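# Move grey tape roll from mug tree onto table

## Task

Lift the grey roll of tape off the mug tree and set it down lying flat on the table, never letting it fall; the masking tape roll must still hang on the tree, and the tree must remain upright.

## Robot and tools

Robot: two arms, left_arm (base near x -0.005, y +0.276 m) and right_arm (base near x +0.034, y -0.317 m), each ending in a five-fingered hand. The right arm has a right hand; the left arm has its mirror image. A post stands on the floor behind the arms. Loose objects may get an occasional small shove from outside.

Scene frame: origin at table-top height, halfway between the arms. +z is up, +x reaches out over the table, and the left arm is on the +y side. Image left and right do not match arm names. Reported end_effector_position (metres) and end_effector_quat_wxyz are in this frame. They can be off by a few centimetres.

Hand point: a point fixed to the palm, 0.15 m out from the wrist face along the fingers. Its +z runs along straight fingers and its +y points out of the palm. On the right hand, +x points across the palm away from the thumb; on the left hand, +x points toward the thumb. Straight fingers reach about 0.06-0.07 m past the point and lie 0.06 m behind it along -y. A bracket on the little-finger side of the wrist sticks out and can strike things. A closed thumb-and-finger grip suits objects about 0.035-0.065 m thick. A thumb tip against the index pad can pinch light items up to about 0.08 m.

Row layout: every row holds 28 numbers in [-1, 1], even if only one arm moves. The order is: left dx, dy, dz, rx, ry, rz, then left little, ring, middle, index, thumb_bend, thumb_turn, force_limit, speed. The right arm's 14 numbers follow in the same order.

Pose numbers (dx..rz) are offsets, not poses. They are measured from that arm's Hand target as it stood when the action or move began, along that Hand target's own axes. 1.0 equals 0.6 m or 180 degrees. rx, ry, rz form one rotation vector. All six set to 0 asks nothing new of that arm.

Hand numbers are absolute targets. For fingers and thumb_bend, +1 is straight and open and -1 is curled shut. For thumb_turn, +1 puts the thumb beside the palm and -1 puts it facing the fingers. force_limit sets the stopping load for a closing motor, from about 0 N at -1 to 10 N at +1 (15 N for the two thumb motors). speed runs from near zero at -1 up to full at +0.48 and above; a full stroke takes 0.49 s at full speed. Close at speed -0.94 or lower for a soft grip. To leave a hand unchanged, resend the eight numbers of its last executed row. If no row has been executed for it yet, send its hand_measured followed by hand_force_limit and hand_speed. A motor only starts when its target changes by 0.002 or more. To grip harder, raise force_limit and send a target more closed than hand_measured. To loosen, send a target more open than hand_measured.

Tools:
- execute_actions(actions, cameras): actions is a list of actions. Each action is up to 15 rows, each row one 1/30 s step. A short action repeats its last row to fill 15 steps, so each action lasts 0.5 s. Within one action, every row is an offset from that action's starting Hand target, not from the previous row. The next action starts from the new Hand target, so repeating an offset moves the arm further. Camera images are returned if actions is empty or if cameras lists names ("all" for every camera).
- move(target, speed, blend, blocking, cameras): target is one 28-number row or a list of up to 15 rows. Every row's offsets are measured from the same starting Hand targets. The hand points travel straight-line paths; the move does not avoid obstacles or the other arm. speed is the top path speed in m/s, from 0.002 to 4.3, default 0.25; rotation is capped at twice that in rad/s. blend, in metres, rounds corners between listed targets; 0 means stop at each one. The whole move is limited to 10 s. blocking=false returns after about 0.5 s while the move continues. The result adds a move: line giving the ending (done, off_target, moving, held, fault) and any limits (paced = the sent pose was clipped; held = a check withheld steps). Faster moves lag, overshoot and hit harder.
- wait(seconds 0-3600): lets time pass without sending commands; a running move continues.
- stop(): brakes a running move.
- zoom_image(camera, region [x0,y0,x1,y1]): enlarges part of the newest image from a camera, at most 504x504 px. Cameras: cam_head_left, cam_head_right, cam_high, cam_left_wrist, cam_right_wrist, each 896x504.
- show_instructions(): shows the reference images.
- finished_scene(scene=1): ends the scene for good. The goal must then hold without the robot.

Result lines: Hand target is the last commanded pose after clipping, and the next offsets count from it. The hand often rests 1-3 cm short of it (sometimes 5 cm), usually low, because of friction and weight. A later execute_actions call, even with all-zero pose numbers, asks for that pose again. Orientation commands are clipped to within 40 degrees of the current orientation at each step. hand_measured, hand_stopped_by (moving/target/force/stalled/fault) and hand_load_n list six values in motor order. A grip that has slipped shows as hand_load_n falling toward 0. Joint velocities and torques are also reported. Joint torques 3 and 4 wrap around at ±28 N m.

Avoid: dropping the roll, even a few mm; releasing it while it moves; fast swings; hard contact with the tree, table or post; knocking the tree or masking tape roll over; anything leaving the table. Do not let the arms press on each other; a moderate clash can end the scene. Do not close one hand on the other's fingers. Blocked arms keep pushing until commanded back past the hand point. Long holds or stretched-out arms heat the motors: a MOTOR HOT line warns of this, and at 100 °C the arm drops for 30-60 s.

Each tool is called after "Emit:" by a JSON object that holds its "method" and its "body".

Reference images:

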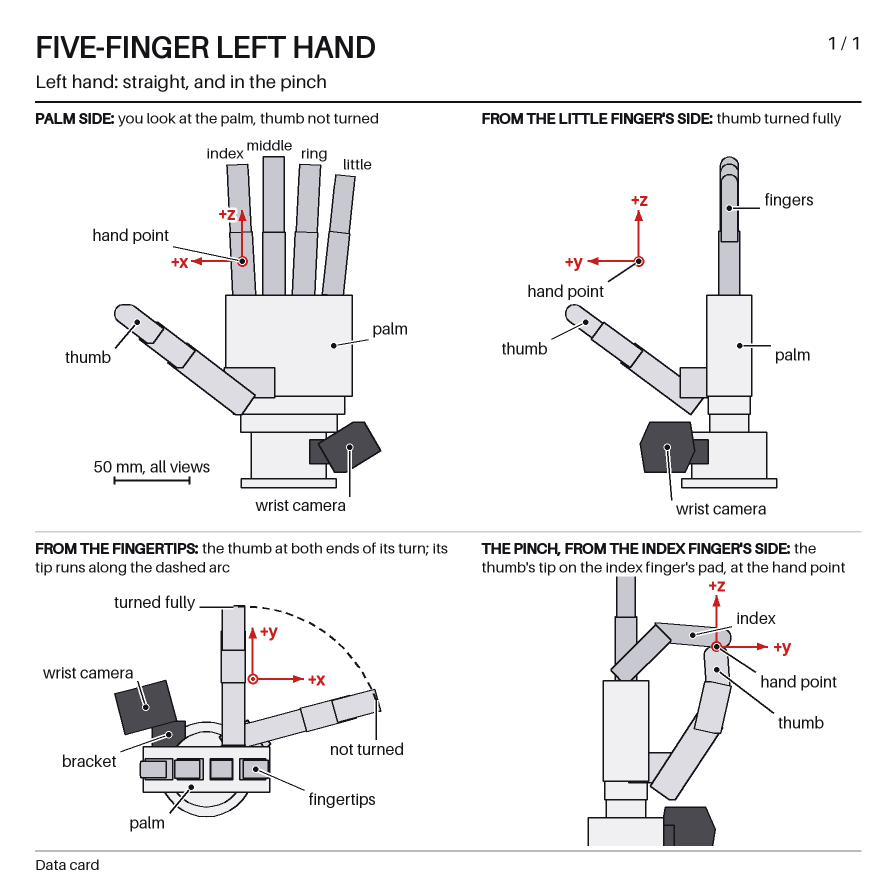

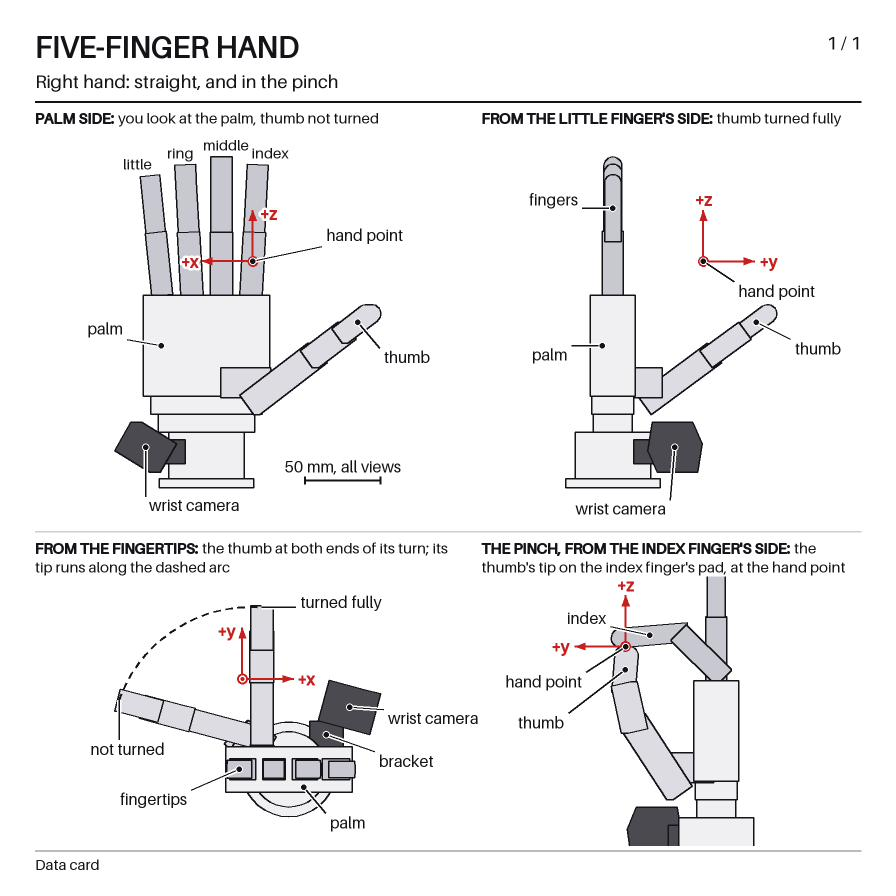

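## Session

Emit:
{"method": "execute_actions", "body": {"actions": []}}

Scene clock: 0.00 s.
left_arm: end_effector_position=(+0.5499, +0.2490, +0.0959) hand_measured=(+1.000, +1.000, +1.000, +1.000, +1.000, +1.000) hand_load_n=(+0.0, +0.0, +0.0, +0.0, +0.0, +0.0) hand_stopped_by=(target, target, target, target, target, target) hand_force_limit=0.00 hand_speed=-0.80 end_effector_quat_wxyz=(-0.303, +0.886, -0.189, +0.296) | right_arm: end_effector_position=(+0.0745, +0.0894, +0.3009) hand_measured=(+1.000, +1.000, +1.000, +1.000, +1.000, +1.000) hand_load_n=(+0.0, +0.0, +0.0, +0.0, +0.0, +0.0) hand_stopped_by=(target, target, target, target, target, target) hand_force_limit=0.00 hand_speed=-0.80 end_effector_quat_wxyz=(+0.371, -0.542, +0.752, +0.048)
Joint positions: left_arm=[-0.139 1.473 0.881 -0.237 -0.518 -1.06] | right_arm=[1.636 0.917 0.998 -1.091 0.555 1.773]
Joint velocities: within noise
Joint torques (N m): no reading
Heat: left arm: hottest elbow 32 °C; right arm: hottest elbow 30 °C.
Hand target: left_arm +0.5594, +0.2479, +0.1076; -0.304, +0.882, -0.185, +0.308 | right_arm +0.0742, +0.0936, +0.3130; +0.377, -0.538, +0.752, +0.057

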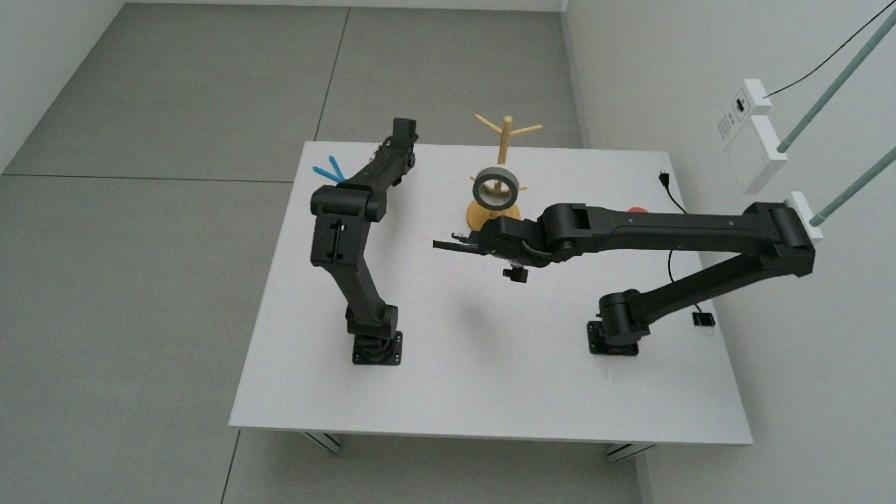

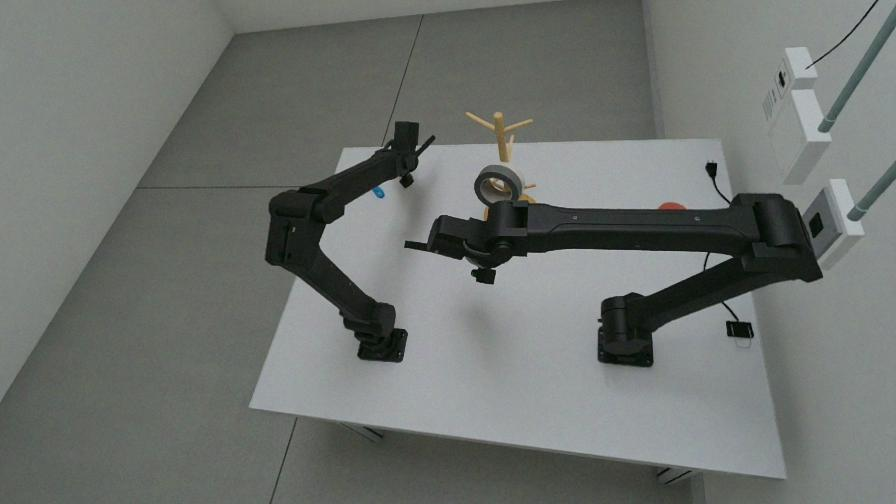

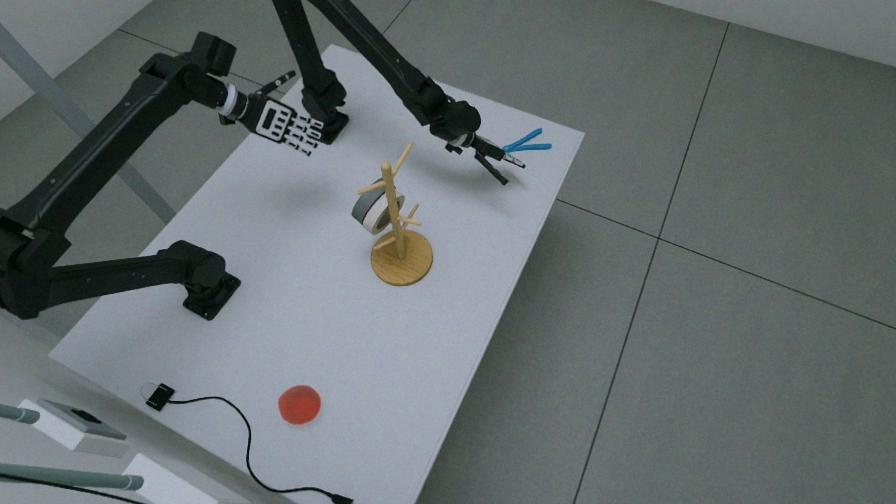

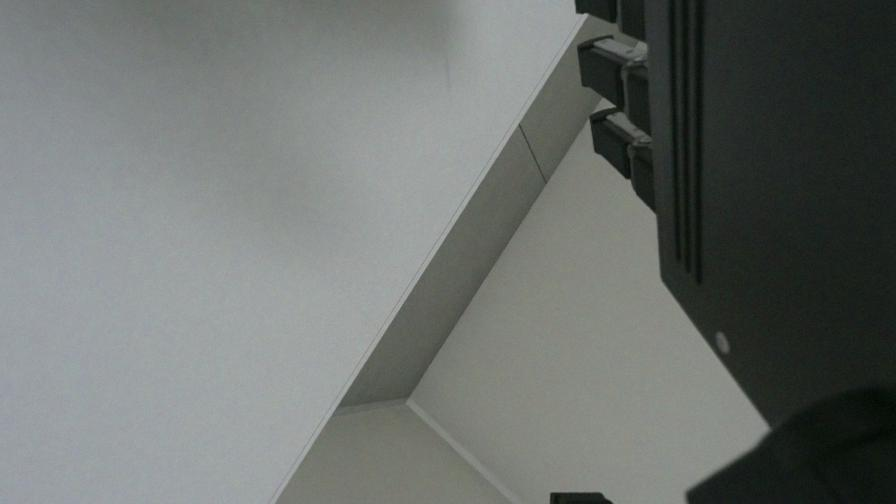

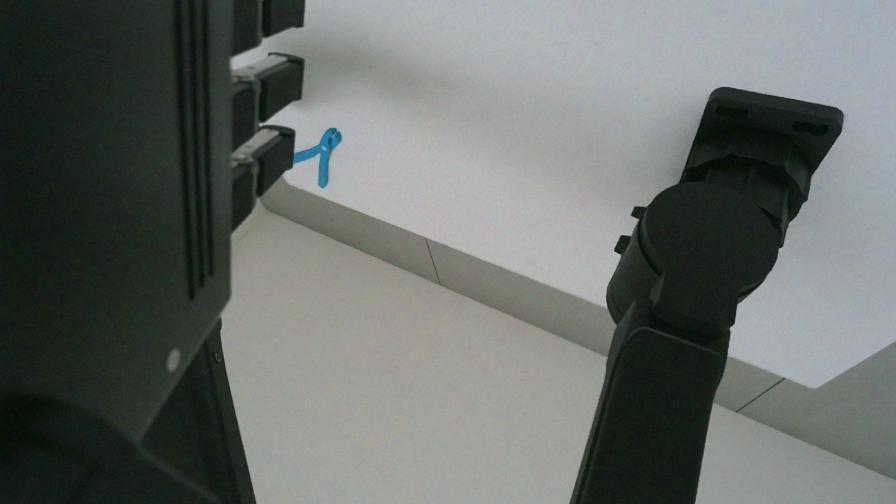

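Emit:
{"method": "zoom_image", "body": {"camera": "cam_high", "region": [320, 120, 460, 300]}}

Emit:
{"method": "zoom_image", "body": {"camera": "cam_head_left", "region": [430, 100, 570, 250]}}

Emit:
{"method": "zoom_image", "body": {"camera": "cam_head_right", "region": [430, 100, 570, 250]}}

Scaled by 2.800 from the camera's image (finer frame: 1280x720).

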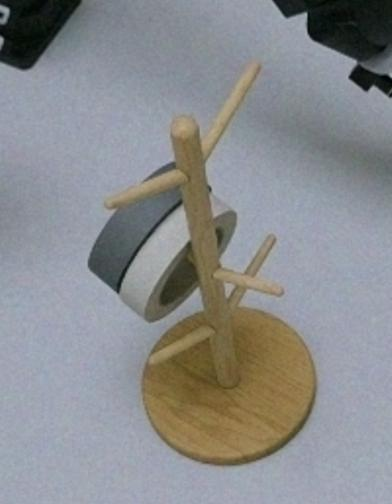

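Scaled by 3.360 from the camera's image (finer frame: 1280x720).

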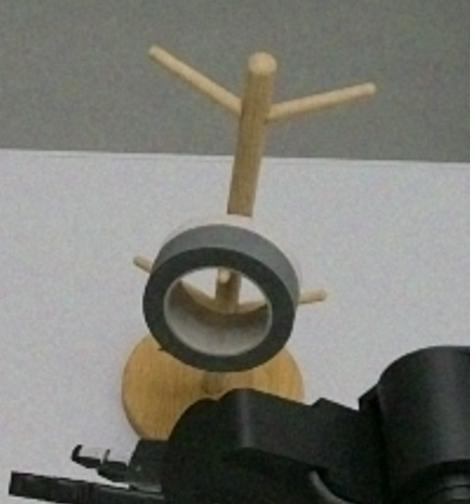

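Scaled by 3.360 from the camera's image (finer frame: 1280x720).

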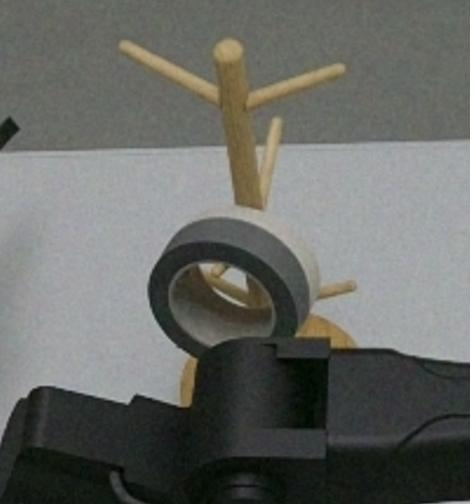

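Emit:
{"method": "move", "body": {"target": [0,0,0,0,0,0,1,1,1,1,1,1,0,-0.8,0.473,-0.844,-0.055,0.3306,0.075,-0.2209,1,1,1,1,1,1,0,-0.8], "speed": 0.3, "cameras": ["all"]}}

Scene clock: 190.93 s.
left_arm: end_effector_position=(+0.5499, +0.2490, +0.0959) hand_measured=(+1.000, +1.000, +1.000, +1.000, +1.000, +1.000) hand_load_n=(+0.0, +0.0, +0.0, -0.5, +0.0, -0.5) hand_stopped_by=(target, target, target, target, target, target) hand_force_limit=0.00 hand_speed=-0.80 end_effector_quat_wxyz=(-0.303, +0.886, -0.189, +0.296) | right_arm: end_effector_position=(+0.4471, -0.3439, +0.3180) hand_measured=(+1.000, +1.000, +1.000, +1.000, +1.000, +1.000) hand_load_n=(+0.0, -0.5, +0.0, +0.0, +0.0, -0.5) hand_stopped_by=(target, target, target, target, target, target) hand_force_limit=0.00 hand_speed=-0.80 end_effector_quat_wxyz=(+0.502, -0.504, +0.502, -0.493)
Joint positions: left_arm=[-0.139 1.473 0.881 -0.237 -0.518 -1.06] | right_arm=[-0.246 0.695 0.576 0.106 -0.277 0.005]
Joint torques (N m): left_arm=[0.26 -11.52 11.04 1.77 -0.3 -0.06] | right_arm=[-0.73 -1.38 10.71 2.81 0.01 0.01]
Heat: left arm: hottest elbow 40 °C; right arm: hottest elbow 40 °C.
Hand target: left_arm +0.5594, +0.2479, +0.1076; -0.304, +0.882, -0.185, +0.308 | right_arm +0.4497, -0.3502, +0.3200; +0.500, -0.500, +0.500, -0.500
Off the commanded pose: left_arm 0.015 m, 1 deg | right_arm 0.007 m, 1 deg.
move: done
cam_right_wrist: T_world_to_cam=[[-0.0351, -0.21184, -0.97667, 0.25391], [-0.52366, 0.83627, -0.16257, 0.5695], [0.8512, 0.50574, -0.14028, -0.04506]] pos_world=[0.34549, -0.39968, 0.33425]

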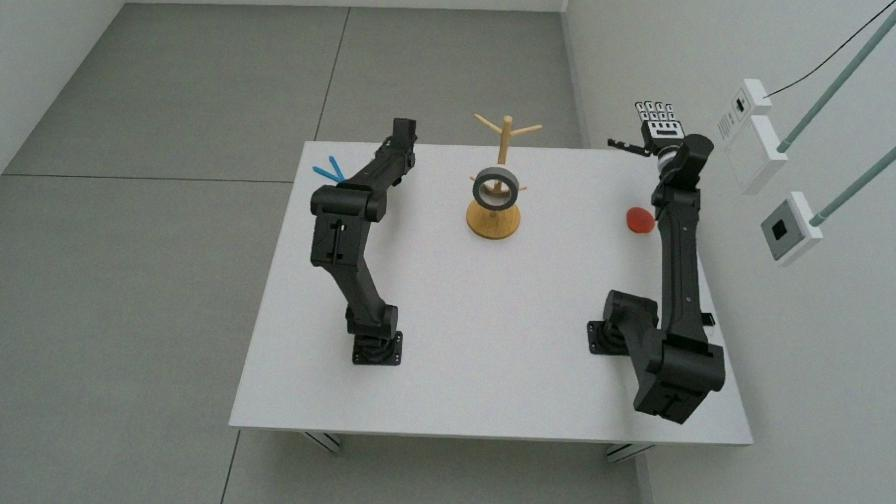

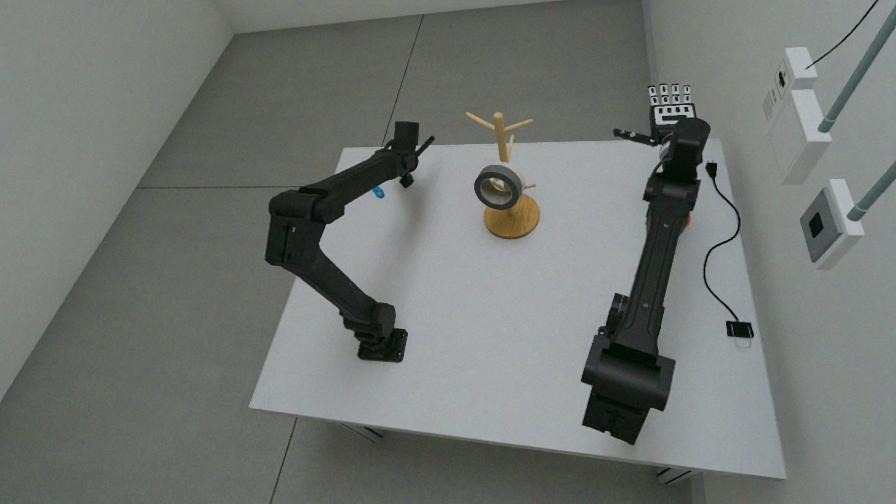

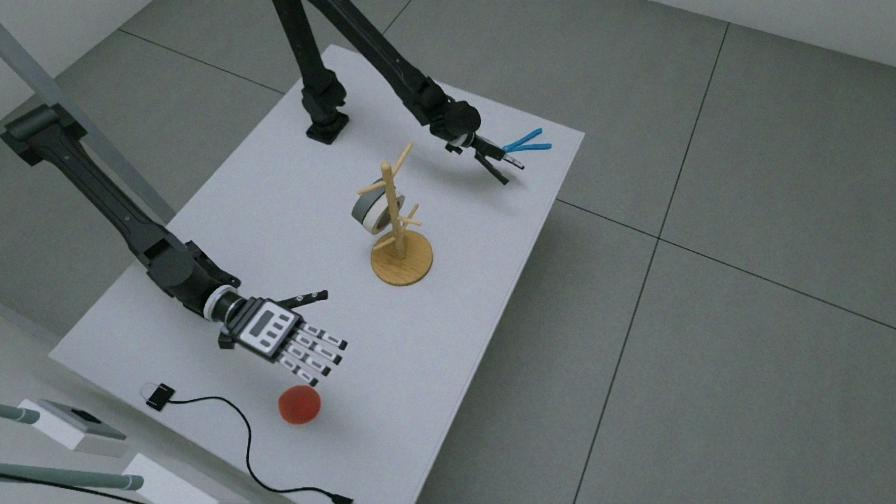

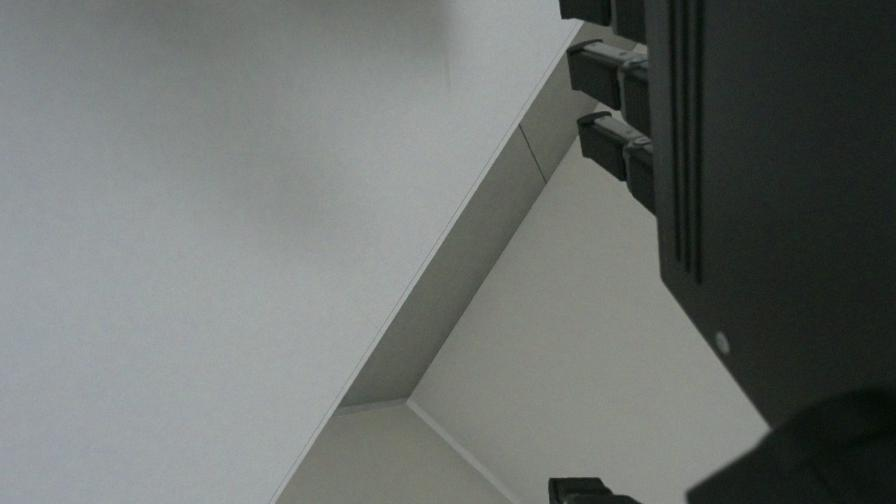

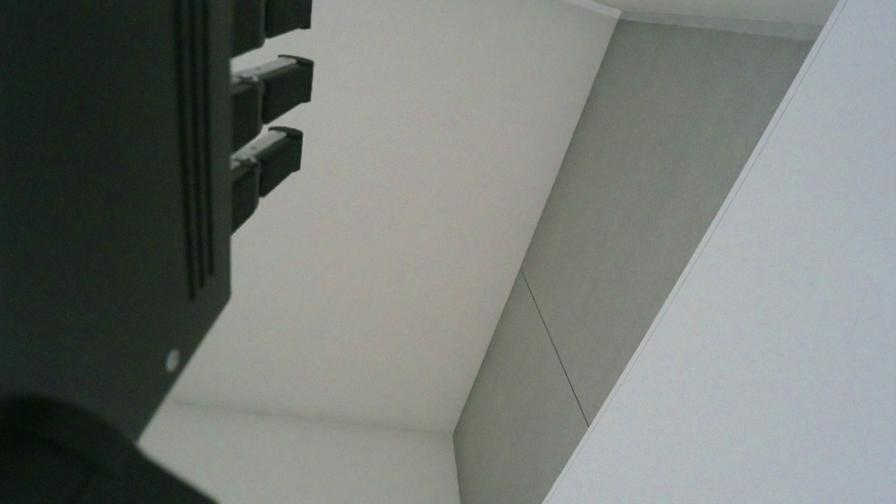

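Emit:
{"method": "zoom_image", "body": {"camera": "cam_head_left", "region": [450, 105, 550, 245]}}

Emit:
{"method": "zoom_image", "body": {"camera": "cam_head_right", "region": [450, 105, 550, 245]}}

Emit:
{"method": "zoom_image", "body": {"camera": "cam_high", "region": [340, 130, 440, 290]}}

Scaled by 3.600 from the camera's image (finer frame: 1280x720).

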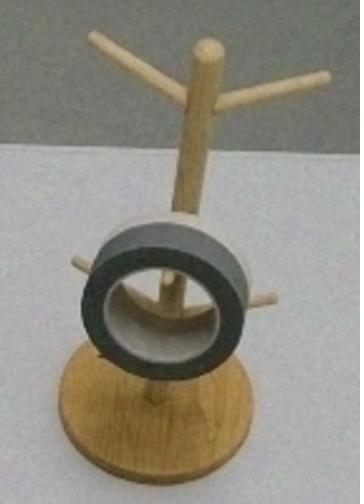

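Scaled by 3.600 from the camera's image (finer frame: 1280x720).

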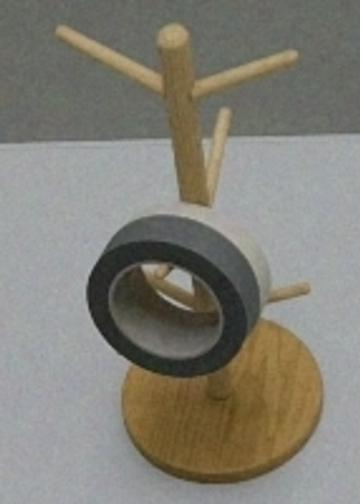

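Scaled by 3.150 from the camera's image (finer frame: 1280x720).

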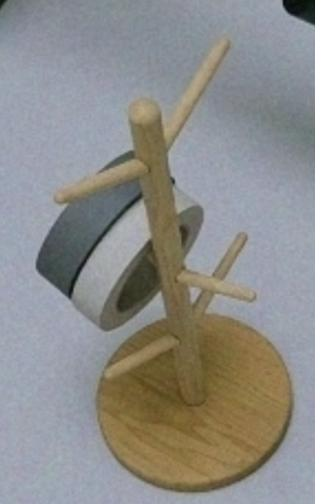

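Emit:
{"method": "zoom_image", "body": {"camera": "cam_high", "region": [345, 170, 415, 240]}}

Emit:
{"method": "zoom_image", "body": {"camera": "cam_head_left", "region": [465, 155, 535, 225]}}

Emit:
{"method": "zoom_image", "body": {"camera": "cam_head_right", "region": [465, 155, 535, 225]}}

Scaled by 7.200 from the camera's image (finer frame: 1280x720).

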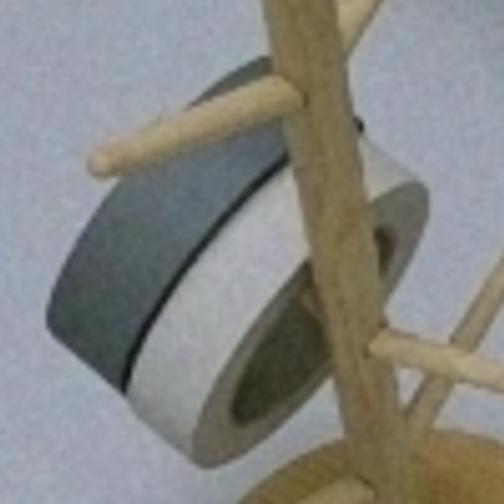

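Scaled by 7.200 from the camera's image (finer frame: 1280x720).

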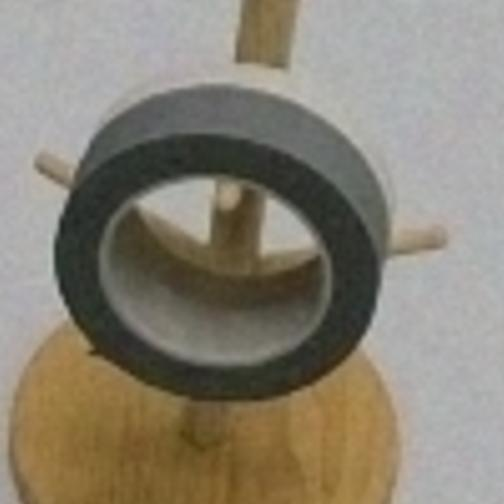

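Scaled by 7.200 from the camera's image (finer frame: 1280x720).

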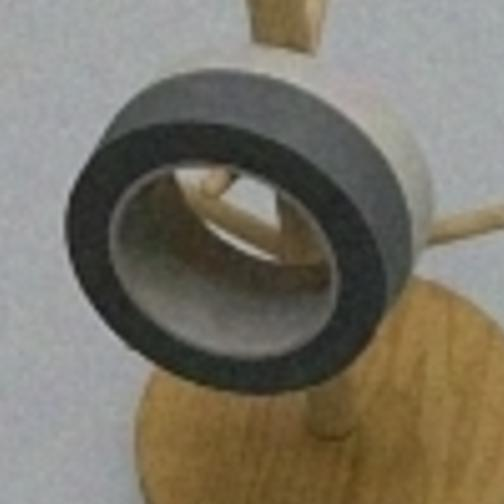

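Emit:
{"method": "move", "body": {"target": [0,0,0,0,0,0,1,1,1,1,1,1,0,-0.8,-0.317,0.0833,-0.2495,0.279,-0.3307,-0.3816,1,1,0,0,0.3,-1,0,0], "speed": 0.3, "cameras": ["all"]}}

Scene clock: 358.60 s.
left_arm: end_effector_position=(+0.5499, +0.2490, +0.0959) hand_measured=(+1.000, +1.000, +1.000, +1.000, +1.000, +1.000) hand_load_n=(+0.0, +0.0, +0.0, +0.0, +0.0, -0.5) hand_stopped_by=(target, target, target, target, target, target) hand_force_limit=0.00 hand_speed=-0.80 end_effector_quat_wxyz=(-0.303, +0.886, -0.189, +0.296) | right_arm: end_effector_position=(+0.2981, -0.1636, +0.2444) hand_measured=(+1.000, +1.000, +0.000, +0.000, +0.300, -1.000) hand_load_n=(+0.0, +0.0, +0.0, +0.0, +0.0, +0.0) hand_stopped_by=(target, target, target, target, target, target) hand_force_limit=0.00 hand_speed=0.00 end_effector_quat_wxyz=(-0.473, +0.617, +0.350, +0.523)
Joint positions: left_arm=[-0.139 1.473 0.881 -0.237 -0.518 -1.06] | right_arm=[-0.071 0.412 0.269 0.115 -1.343 -1.379]
Joint torques (N m): left_arm=[0.21 -11.4 11.03 1.77 -0.31 -0.06] | right_arm=[1.08 0.62 13.81 1.1 0.14 -0.09]
Heat: left arm: hottest elbow 41 °C; right arm: hottest elbow 38 °C.
Hand target: left_arm +0.5594, +0.2479, +0.1076; -0.304, +0.882, -0.185, +0.308 | right_arm +0.3002, -0.1600, +0.2699; -0.464, +0.604, +0.368, +0.534
Off the commanded pose: left_arm 0.015 m, 1 deg | right_arm 0.026 m, 3 deg.
move: off_target (right_arm)
cam_right_wrist: T_world_to_cam=[[0.94069, -0.33926, 0.00231, -0.33597], [-0.174, -0.48827, -0.85517, 0.17717], [0.29125, 0.80405, -0.51834, 0.28843]] pos_world=[0.26287, -0.25938, 0.30179]

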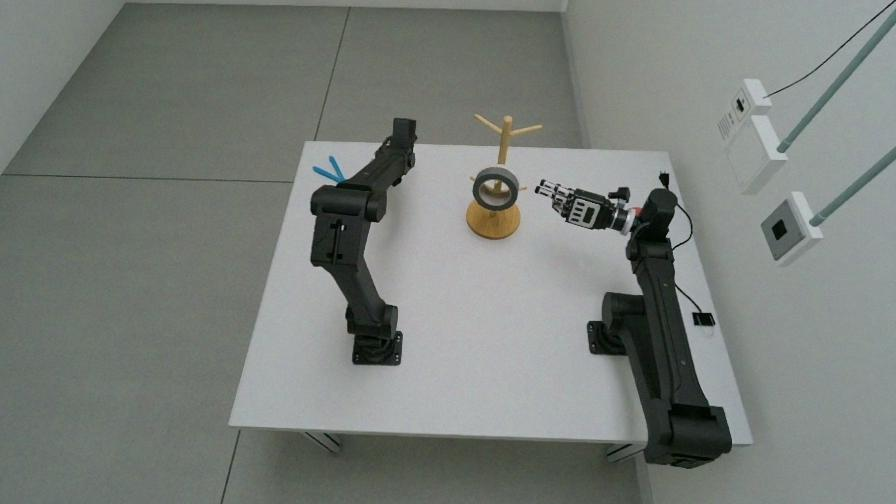

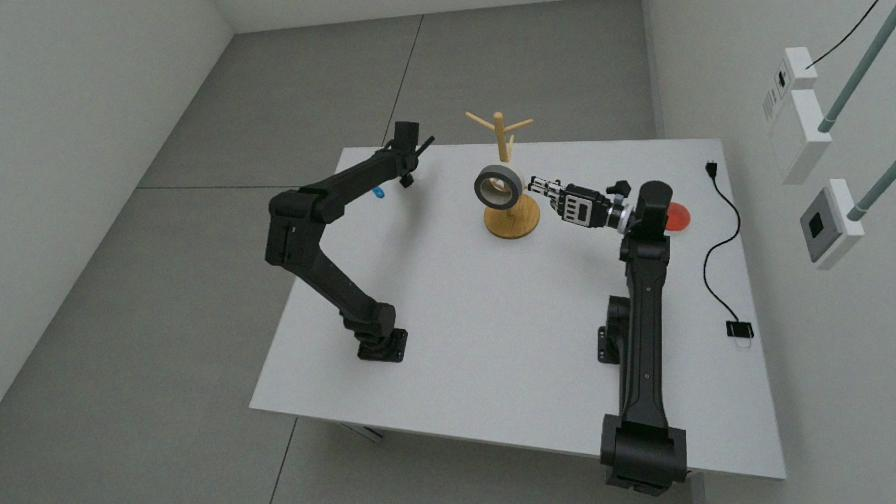

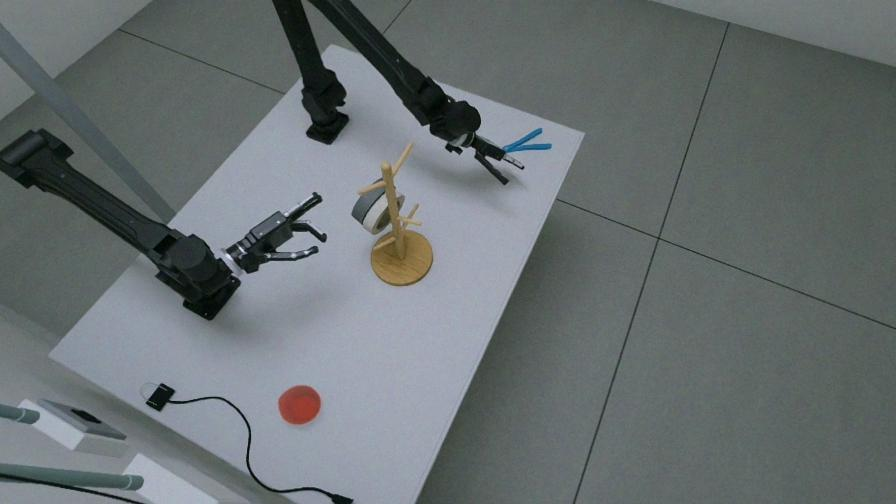

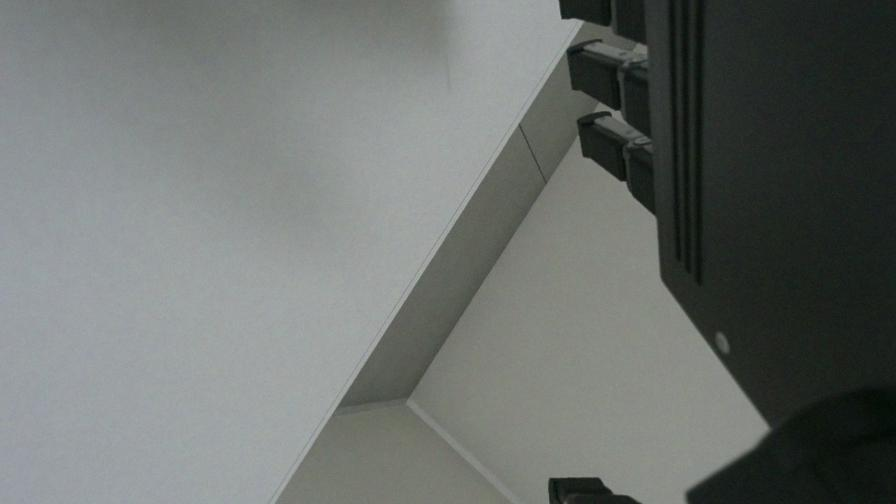

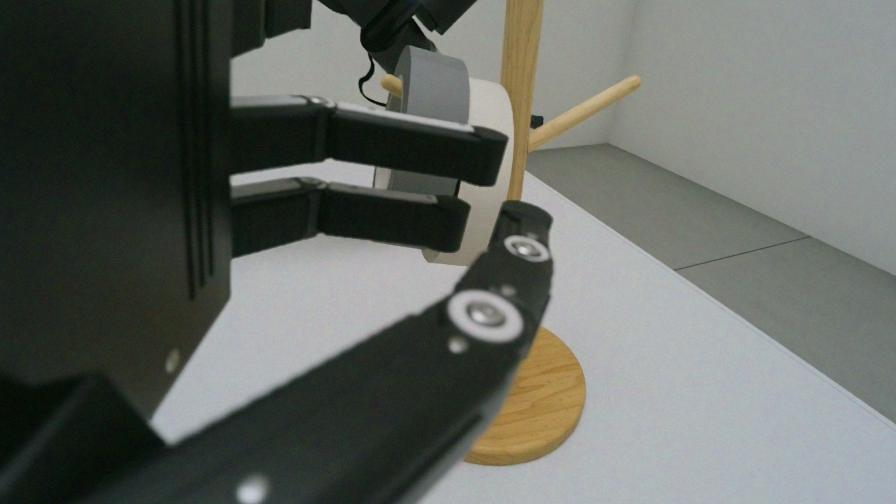

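Emit:
{"method": "zoom_image", "body": {"camera": "cam_right_wrist", "region": [340, 0, 700, 300]}}

Scaled by 1.400 from the camera's image (finer frame: 1280x720).

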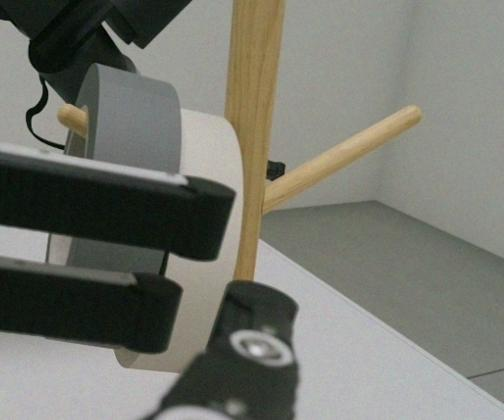

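Emit:
{"method": "zoom_image", "body": {"camera": "cam_head_left", "region": [470, 150, 610, 250]}}

Emit:
{"method": "zoom_image", "body": {"camera": "cam_head_right", "region": [470, 150, 610, 250]}}

Emit:
{"method": "zoom_image", "body": {"camera": "cam_high", "region": [280, 160, 420, 260]}}

Scaled by 3.600 from the camera's image (finer frame: 1280x720).

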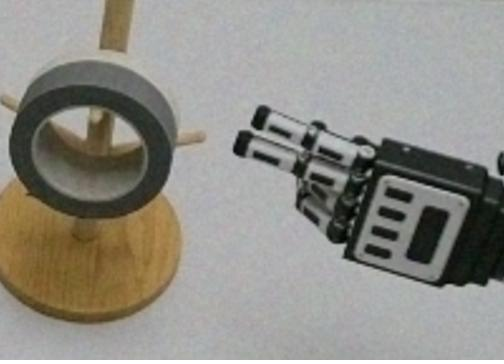

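Scaled by 3.600 from the camera's image (finer frame: 1280x720).

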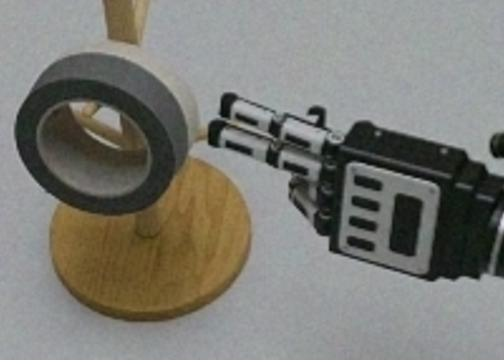

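Scaled by 3.600 from the camera's image (finer frame: 1280x720).

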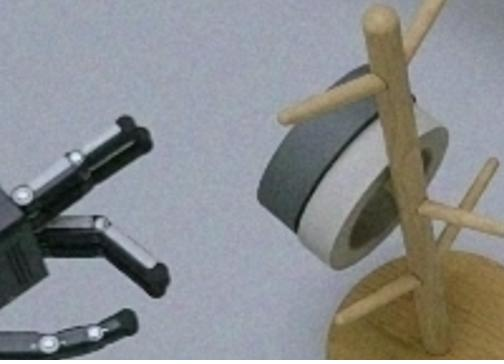

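Emit:
{"method": "move", "body": {"target": [0,0,0,0,0,0,1,1,1,1,1,1,0,-0.8,-0.059,-0.128,0.1713,0.0233,-0.0018,-0.015,1,1,0,0,0.3,-1,0,0], "speed": 0.2, "cameras": ["all"]}}

Scene clock: 479.20 s.
left_arm: end_effector_position=(+0.5499, +0.2490, +0.0959) hand_measured=(+1.000, +1.000, +1.000, +1.000, +1.000, +1.000) hand_load_n=(+0.0, +0.0, +0.0, +0.0, +0.0, +0.0) hand_stopped_by=(target, target, target, target, target, target) hand_force_limit=0.00 hand_speed=-0.80 end_effector_quat_wxyz=(-0.303, +0.886, -0.189, +0.296) | right_arm: end_effector_position=(+0.2547, -0.0418, +0.2408) hand_measured=(+1.000, +1.000, +0.000, +0.000, +0.300, -1.000) hand_load_n=(+0.0, +0.0, +0.0, +0.0, +0.0, +0.0) hand_stopped_by=(target, target, target, target, target, target) hand_force_limit=0.00 hand_speed=0.00 end_effector_quat_wxyz=(-0.470, +0.590, +0.397, +0.523)
Joint positions: left_arm=[-0.139 1.473 0.881 -0.237 -0.518 -1.06] | right_arm=[0.723 0.432 0.25 0.17 -0.622 -1.438]
Joint torques (N m): left_arm=[0.26 -11.46 11.04 1.77 -0.3 -0.06] | right_arm=[0.91 1.9 11 2.63 0.15 -0.06]
Heat: left arm: hottest elbow 41 °C; right arm: hottest elbow 45 °C.
Hand target: left_arm +0.5594, +0.2479, +0.1076; -0.304, +0.882, -0.185, +0.308 | right_arm +0.2536, -0.0372, +0.2478; -0.472, +0.579, +0.403, +0.529
Off the commanded pose: left_arm 0.015 m, 1 deg | right_arm 0.008 m, 2 deg.
move: done
cam_right_wrist: T_world_to_cam=[[0.96, -0.26795, 0.08129, -0.2747], [-0.07277, -0.51909, -0.85162, 0.19806], [0.27039, 0.81163, -0.51782, 0.20679]] pos_world=[0.22221, -0.13864, 0.29809]

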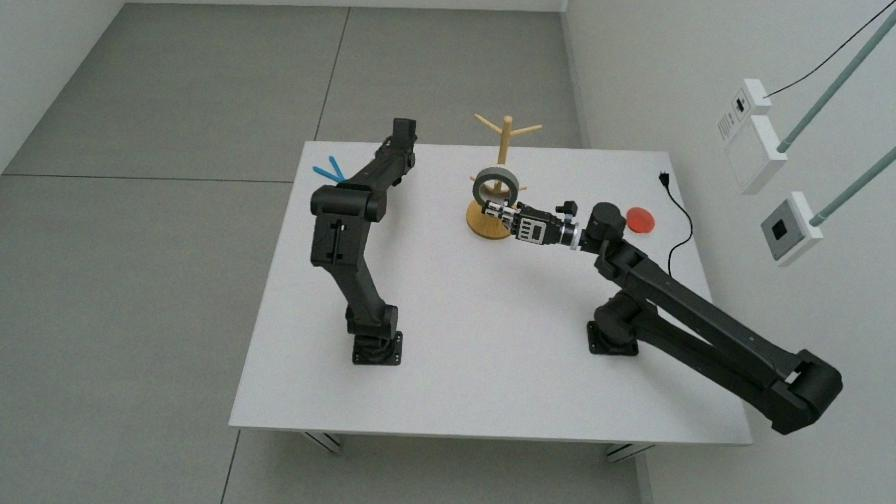

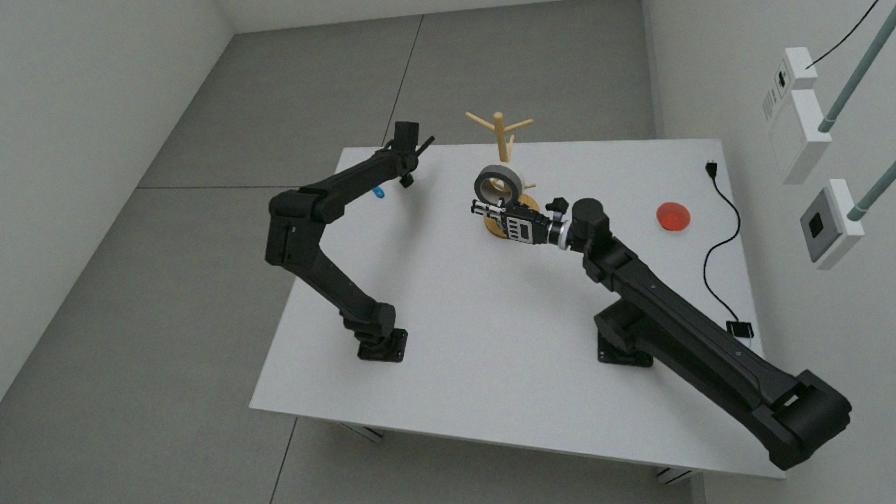

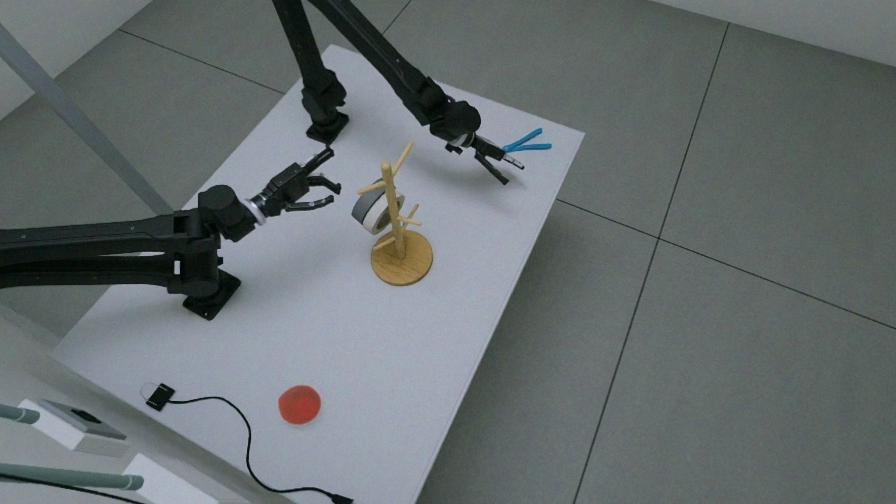

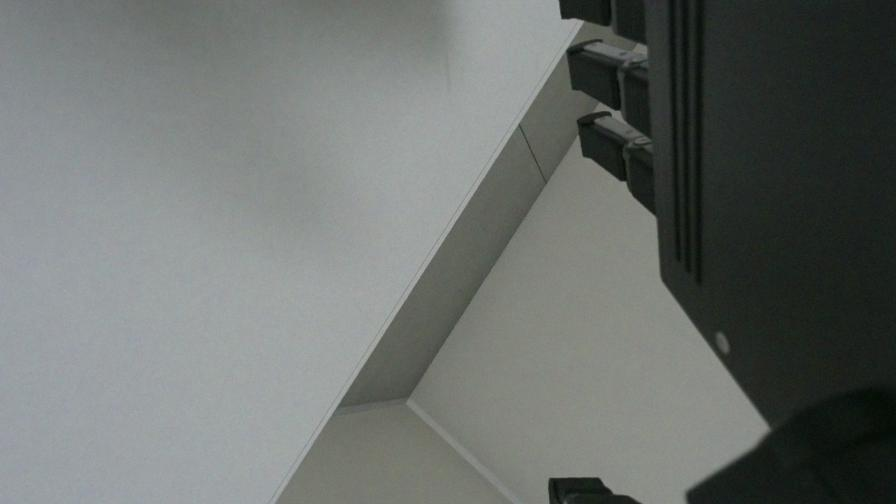

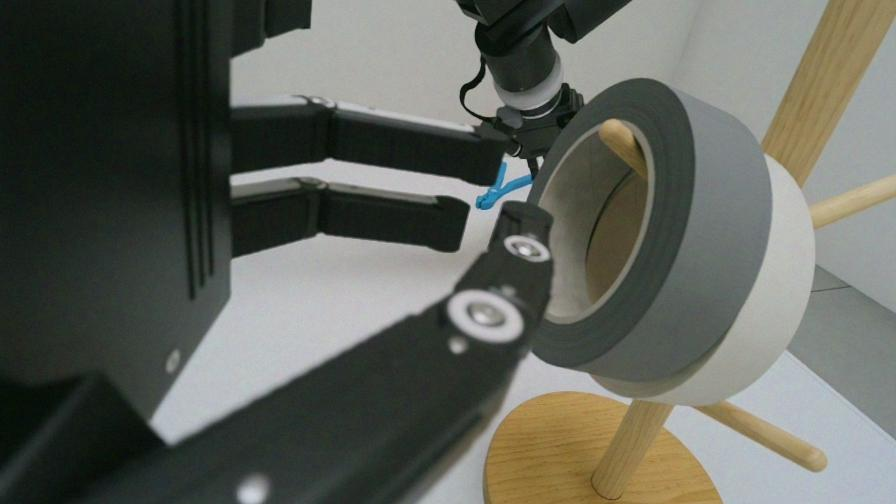

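Emit:
{"method": "move", "body": {"target": [0,0,0,0,0,0,1,1,1,1,1,1,0,-0.8,-0.0342,0.0625,0,0,0,0,1,1,0,0,0.5,-1,0,0], "speed": 0.1, "cameras": ["cam_right_wrist","cam_head_left","cam_high"]}}

Scene clock: 525.80 s.
left_arm: end_effector_position=(+0.5499, +0.2490, +0.0959) hand_measured=(+1.000, +1.000, +1.000, +1.000, +1.000, +1.000) hand_load_n=(+0.0, +0.0, +0.0, +0.0, +0.0, +0.0) hand_stopped_by=(target, target, target, target, target, target) hand_force_limit=0.00 hand_speed=-0.80 end_effector_quat_wxyz=(-0.303, +0.886, -0.189, +0.296) | right_arm: end_effector_position=(+0.2829, -0.0427, +0.2214) hand_measured=(+1.000, +1.000, +0.000, +0.000, +0.500, -1.000) hand_load_n=(+0.0, +0.0, +0.0, +0.0, +0.0, +0.0) hand_stopped_by=(target, target, target, target, target, target) hand_force_limit=0.00 hand_speed=0.00 end_effector_quat_wxyz=(-0.475, +0.581, +0.405, +0.522)
Joint positions: left_arm=[-0.139 1.473 0.881 -0.237 -0.518 -1.06] | right_arm=[0.595 0.618 0.227 0.387 -0.773 -1.444]
Joint torques (N m): left_arm=[0.26 -11.46 11.06 1.74 -0.31 -0.05] | right_arm=[-0.44 0.67 9.74 2.59 -0.01 -0.02]
Heat: left arm: hottest elbow 41 °C; right arm: hottest elbow 40 °C.
Hand target: left_arm +0.5594, +0.2479, +0.1076; -0.304, +0.882, -0.185, +0.308 | right_arm +0.2874, -0.0452, +0.2229; -0.472, +0.579, +0.403, +0.529
Off the commanded pose: left_arm 0.015 m, 1 deg | right_arm 0.005 m, 1 deg.
move: done
cam_right_wrist: T_world_to_cam=[[0.96491, -0.24628, 0.09109, -0.30311], [-0.05122, -0.51678, -0.85459, 0.1778], [0.25754, 0.81993, -0.51126, 0.19231]] pos_world=[0.25205, -0.14044, 0.27787]
Images, in order (width x height): cam_head_left 896x504, cam_high 896x504, cam_right_wrist 896x504.

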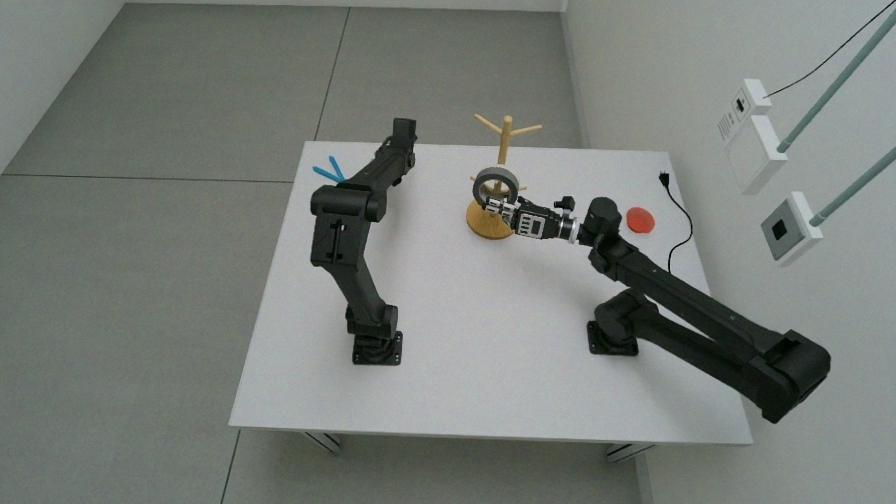

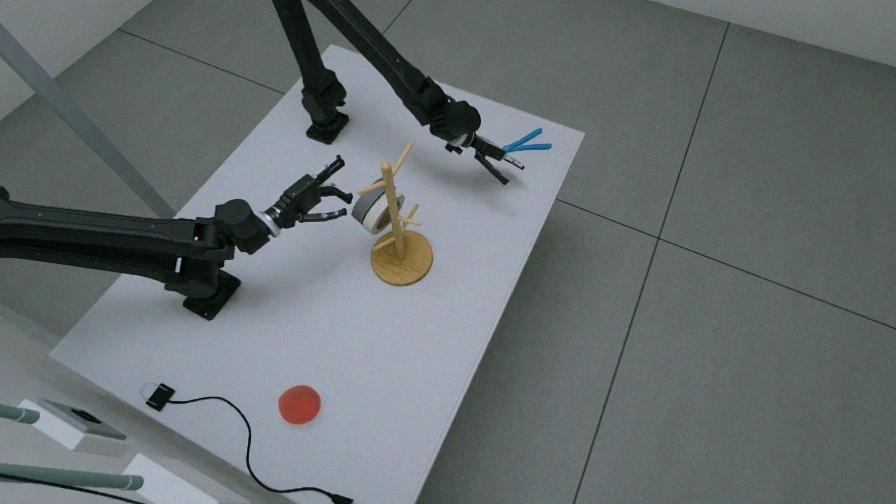

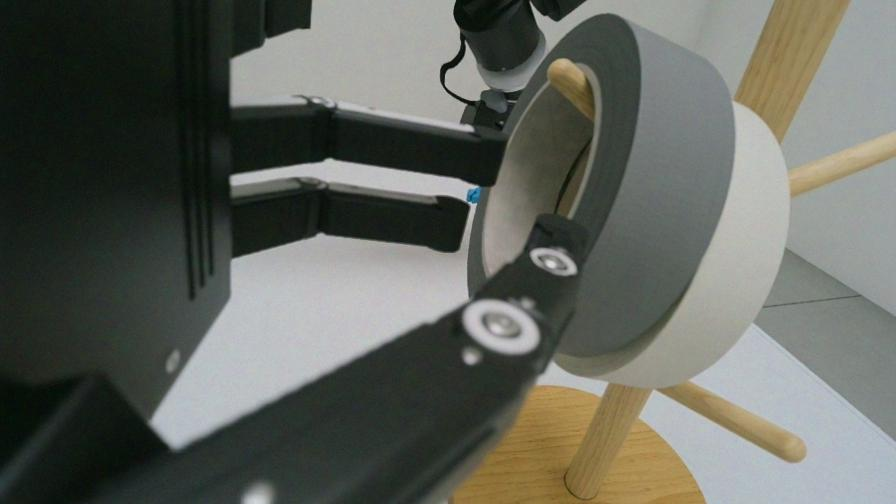

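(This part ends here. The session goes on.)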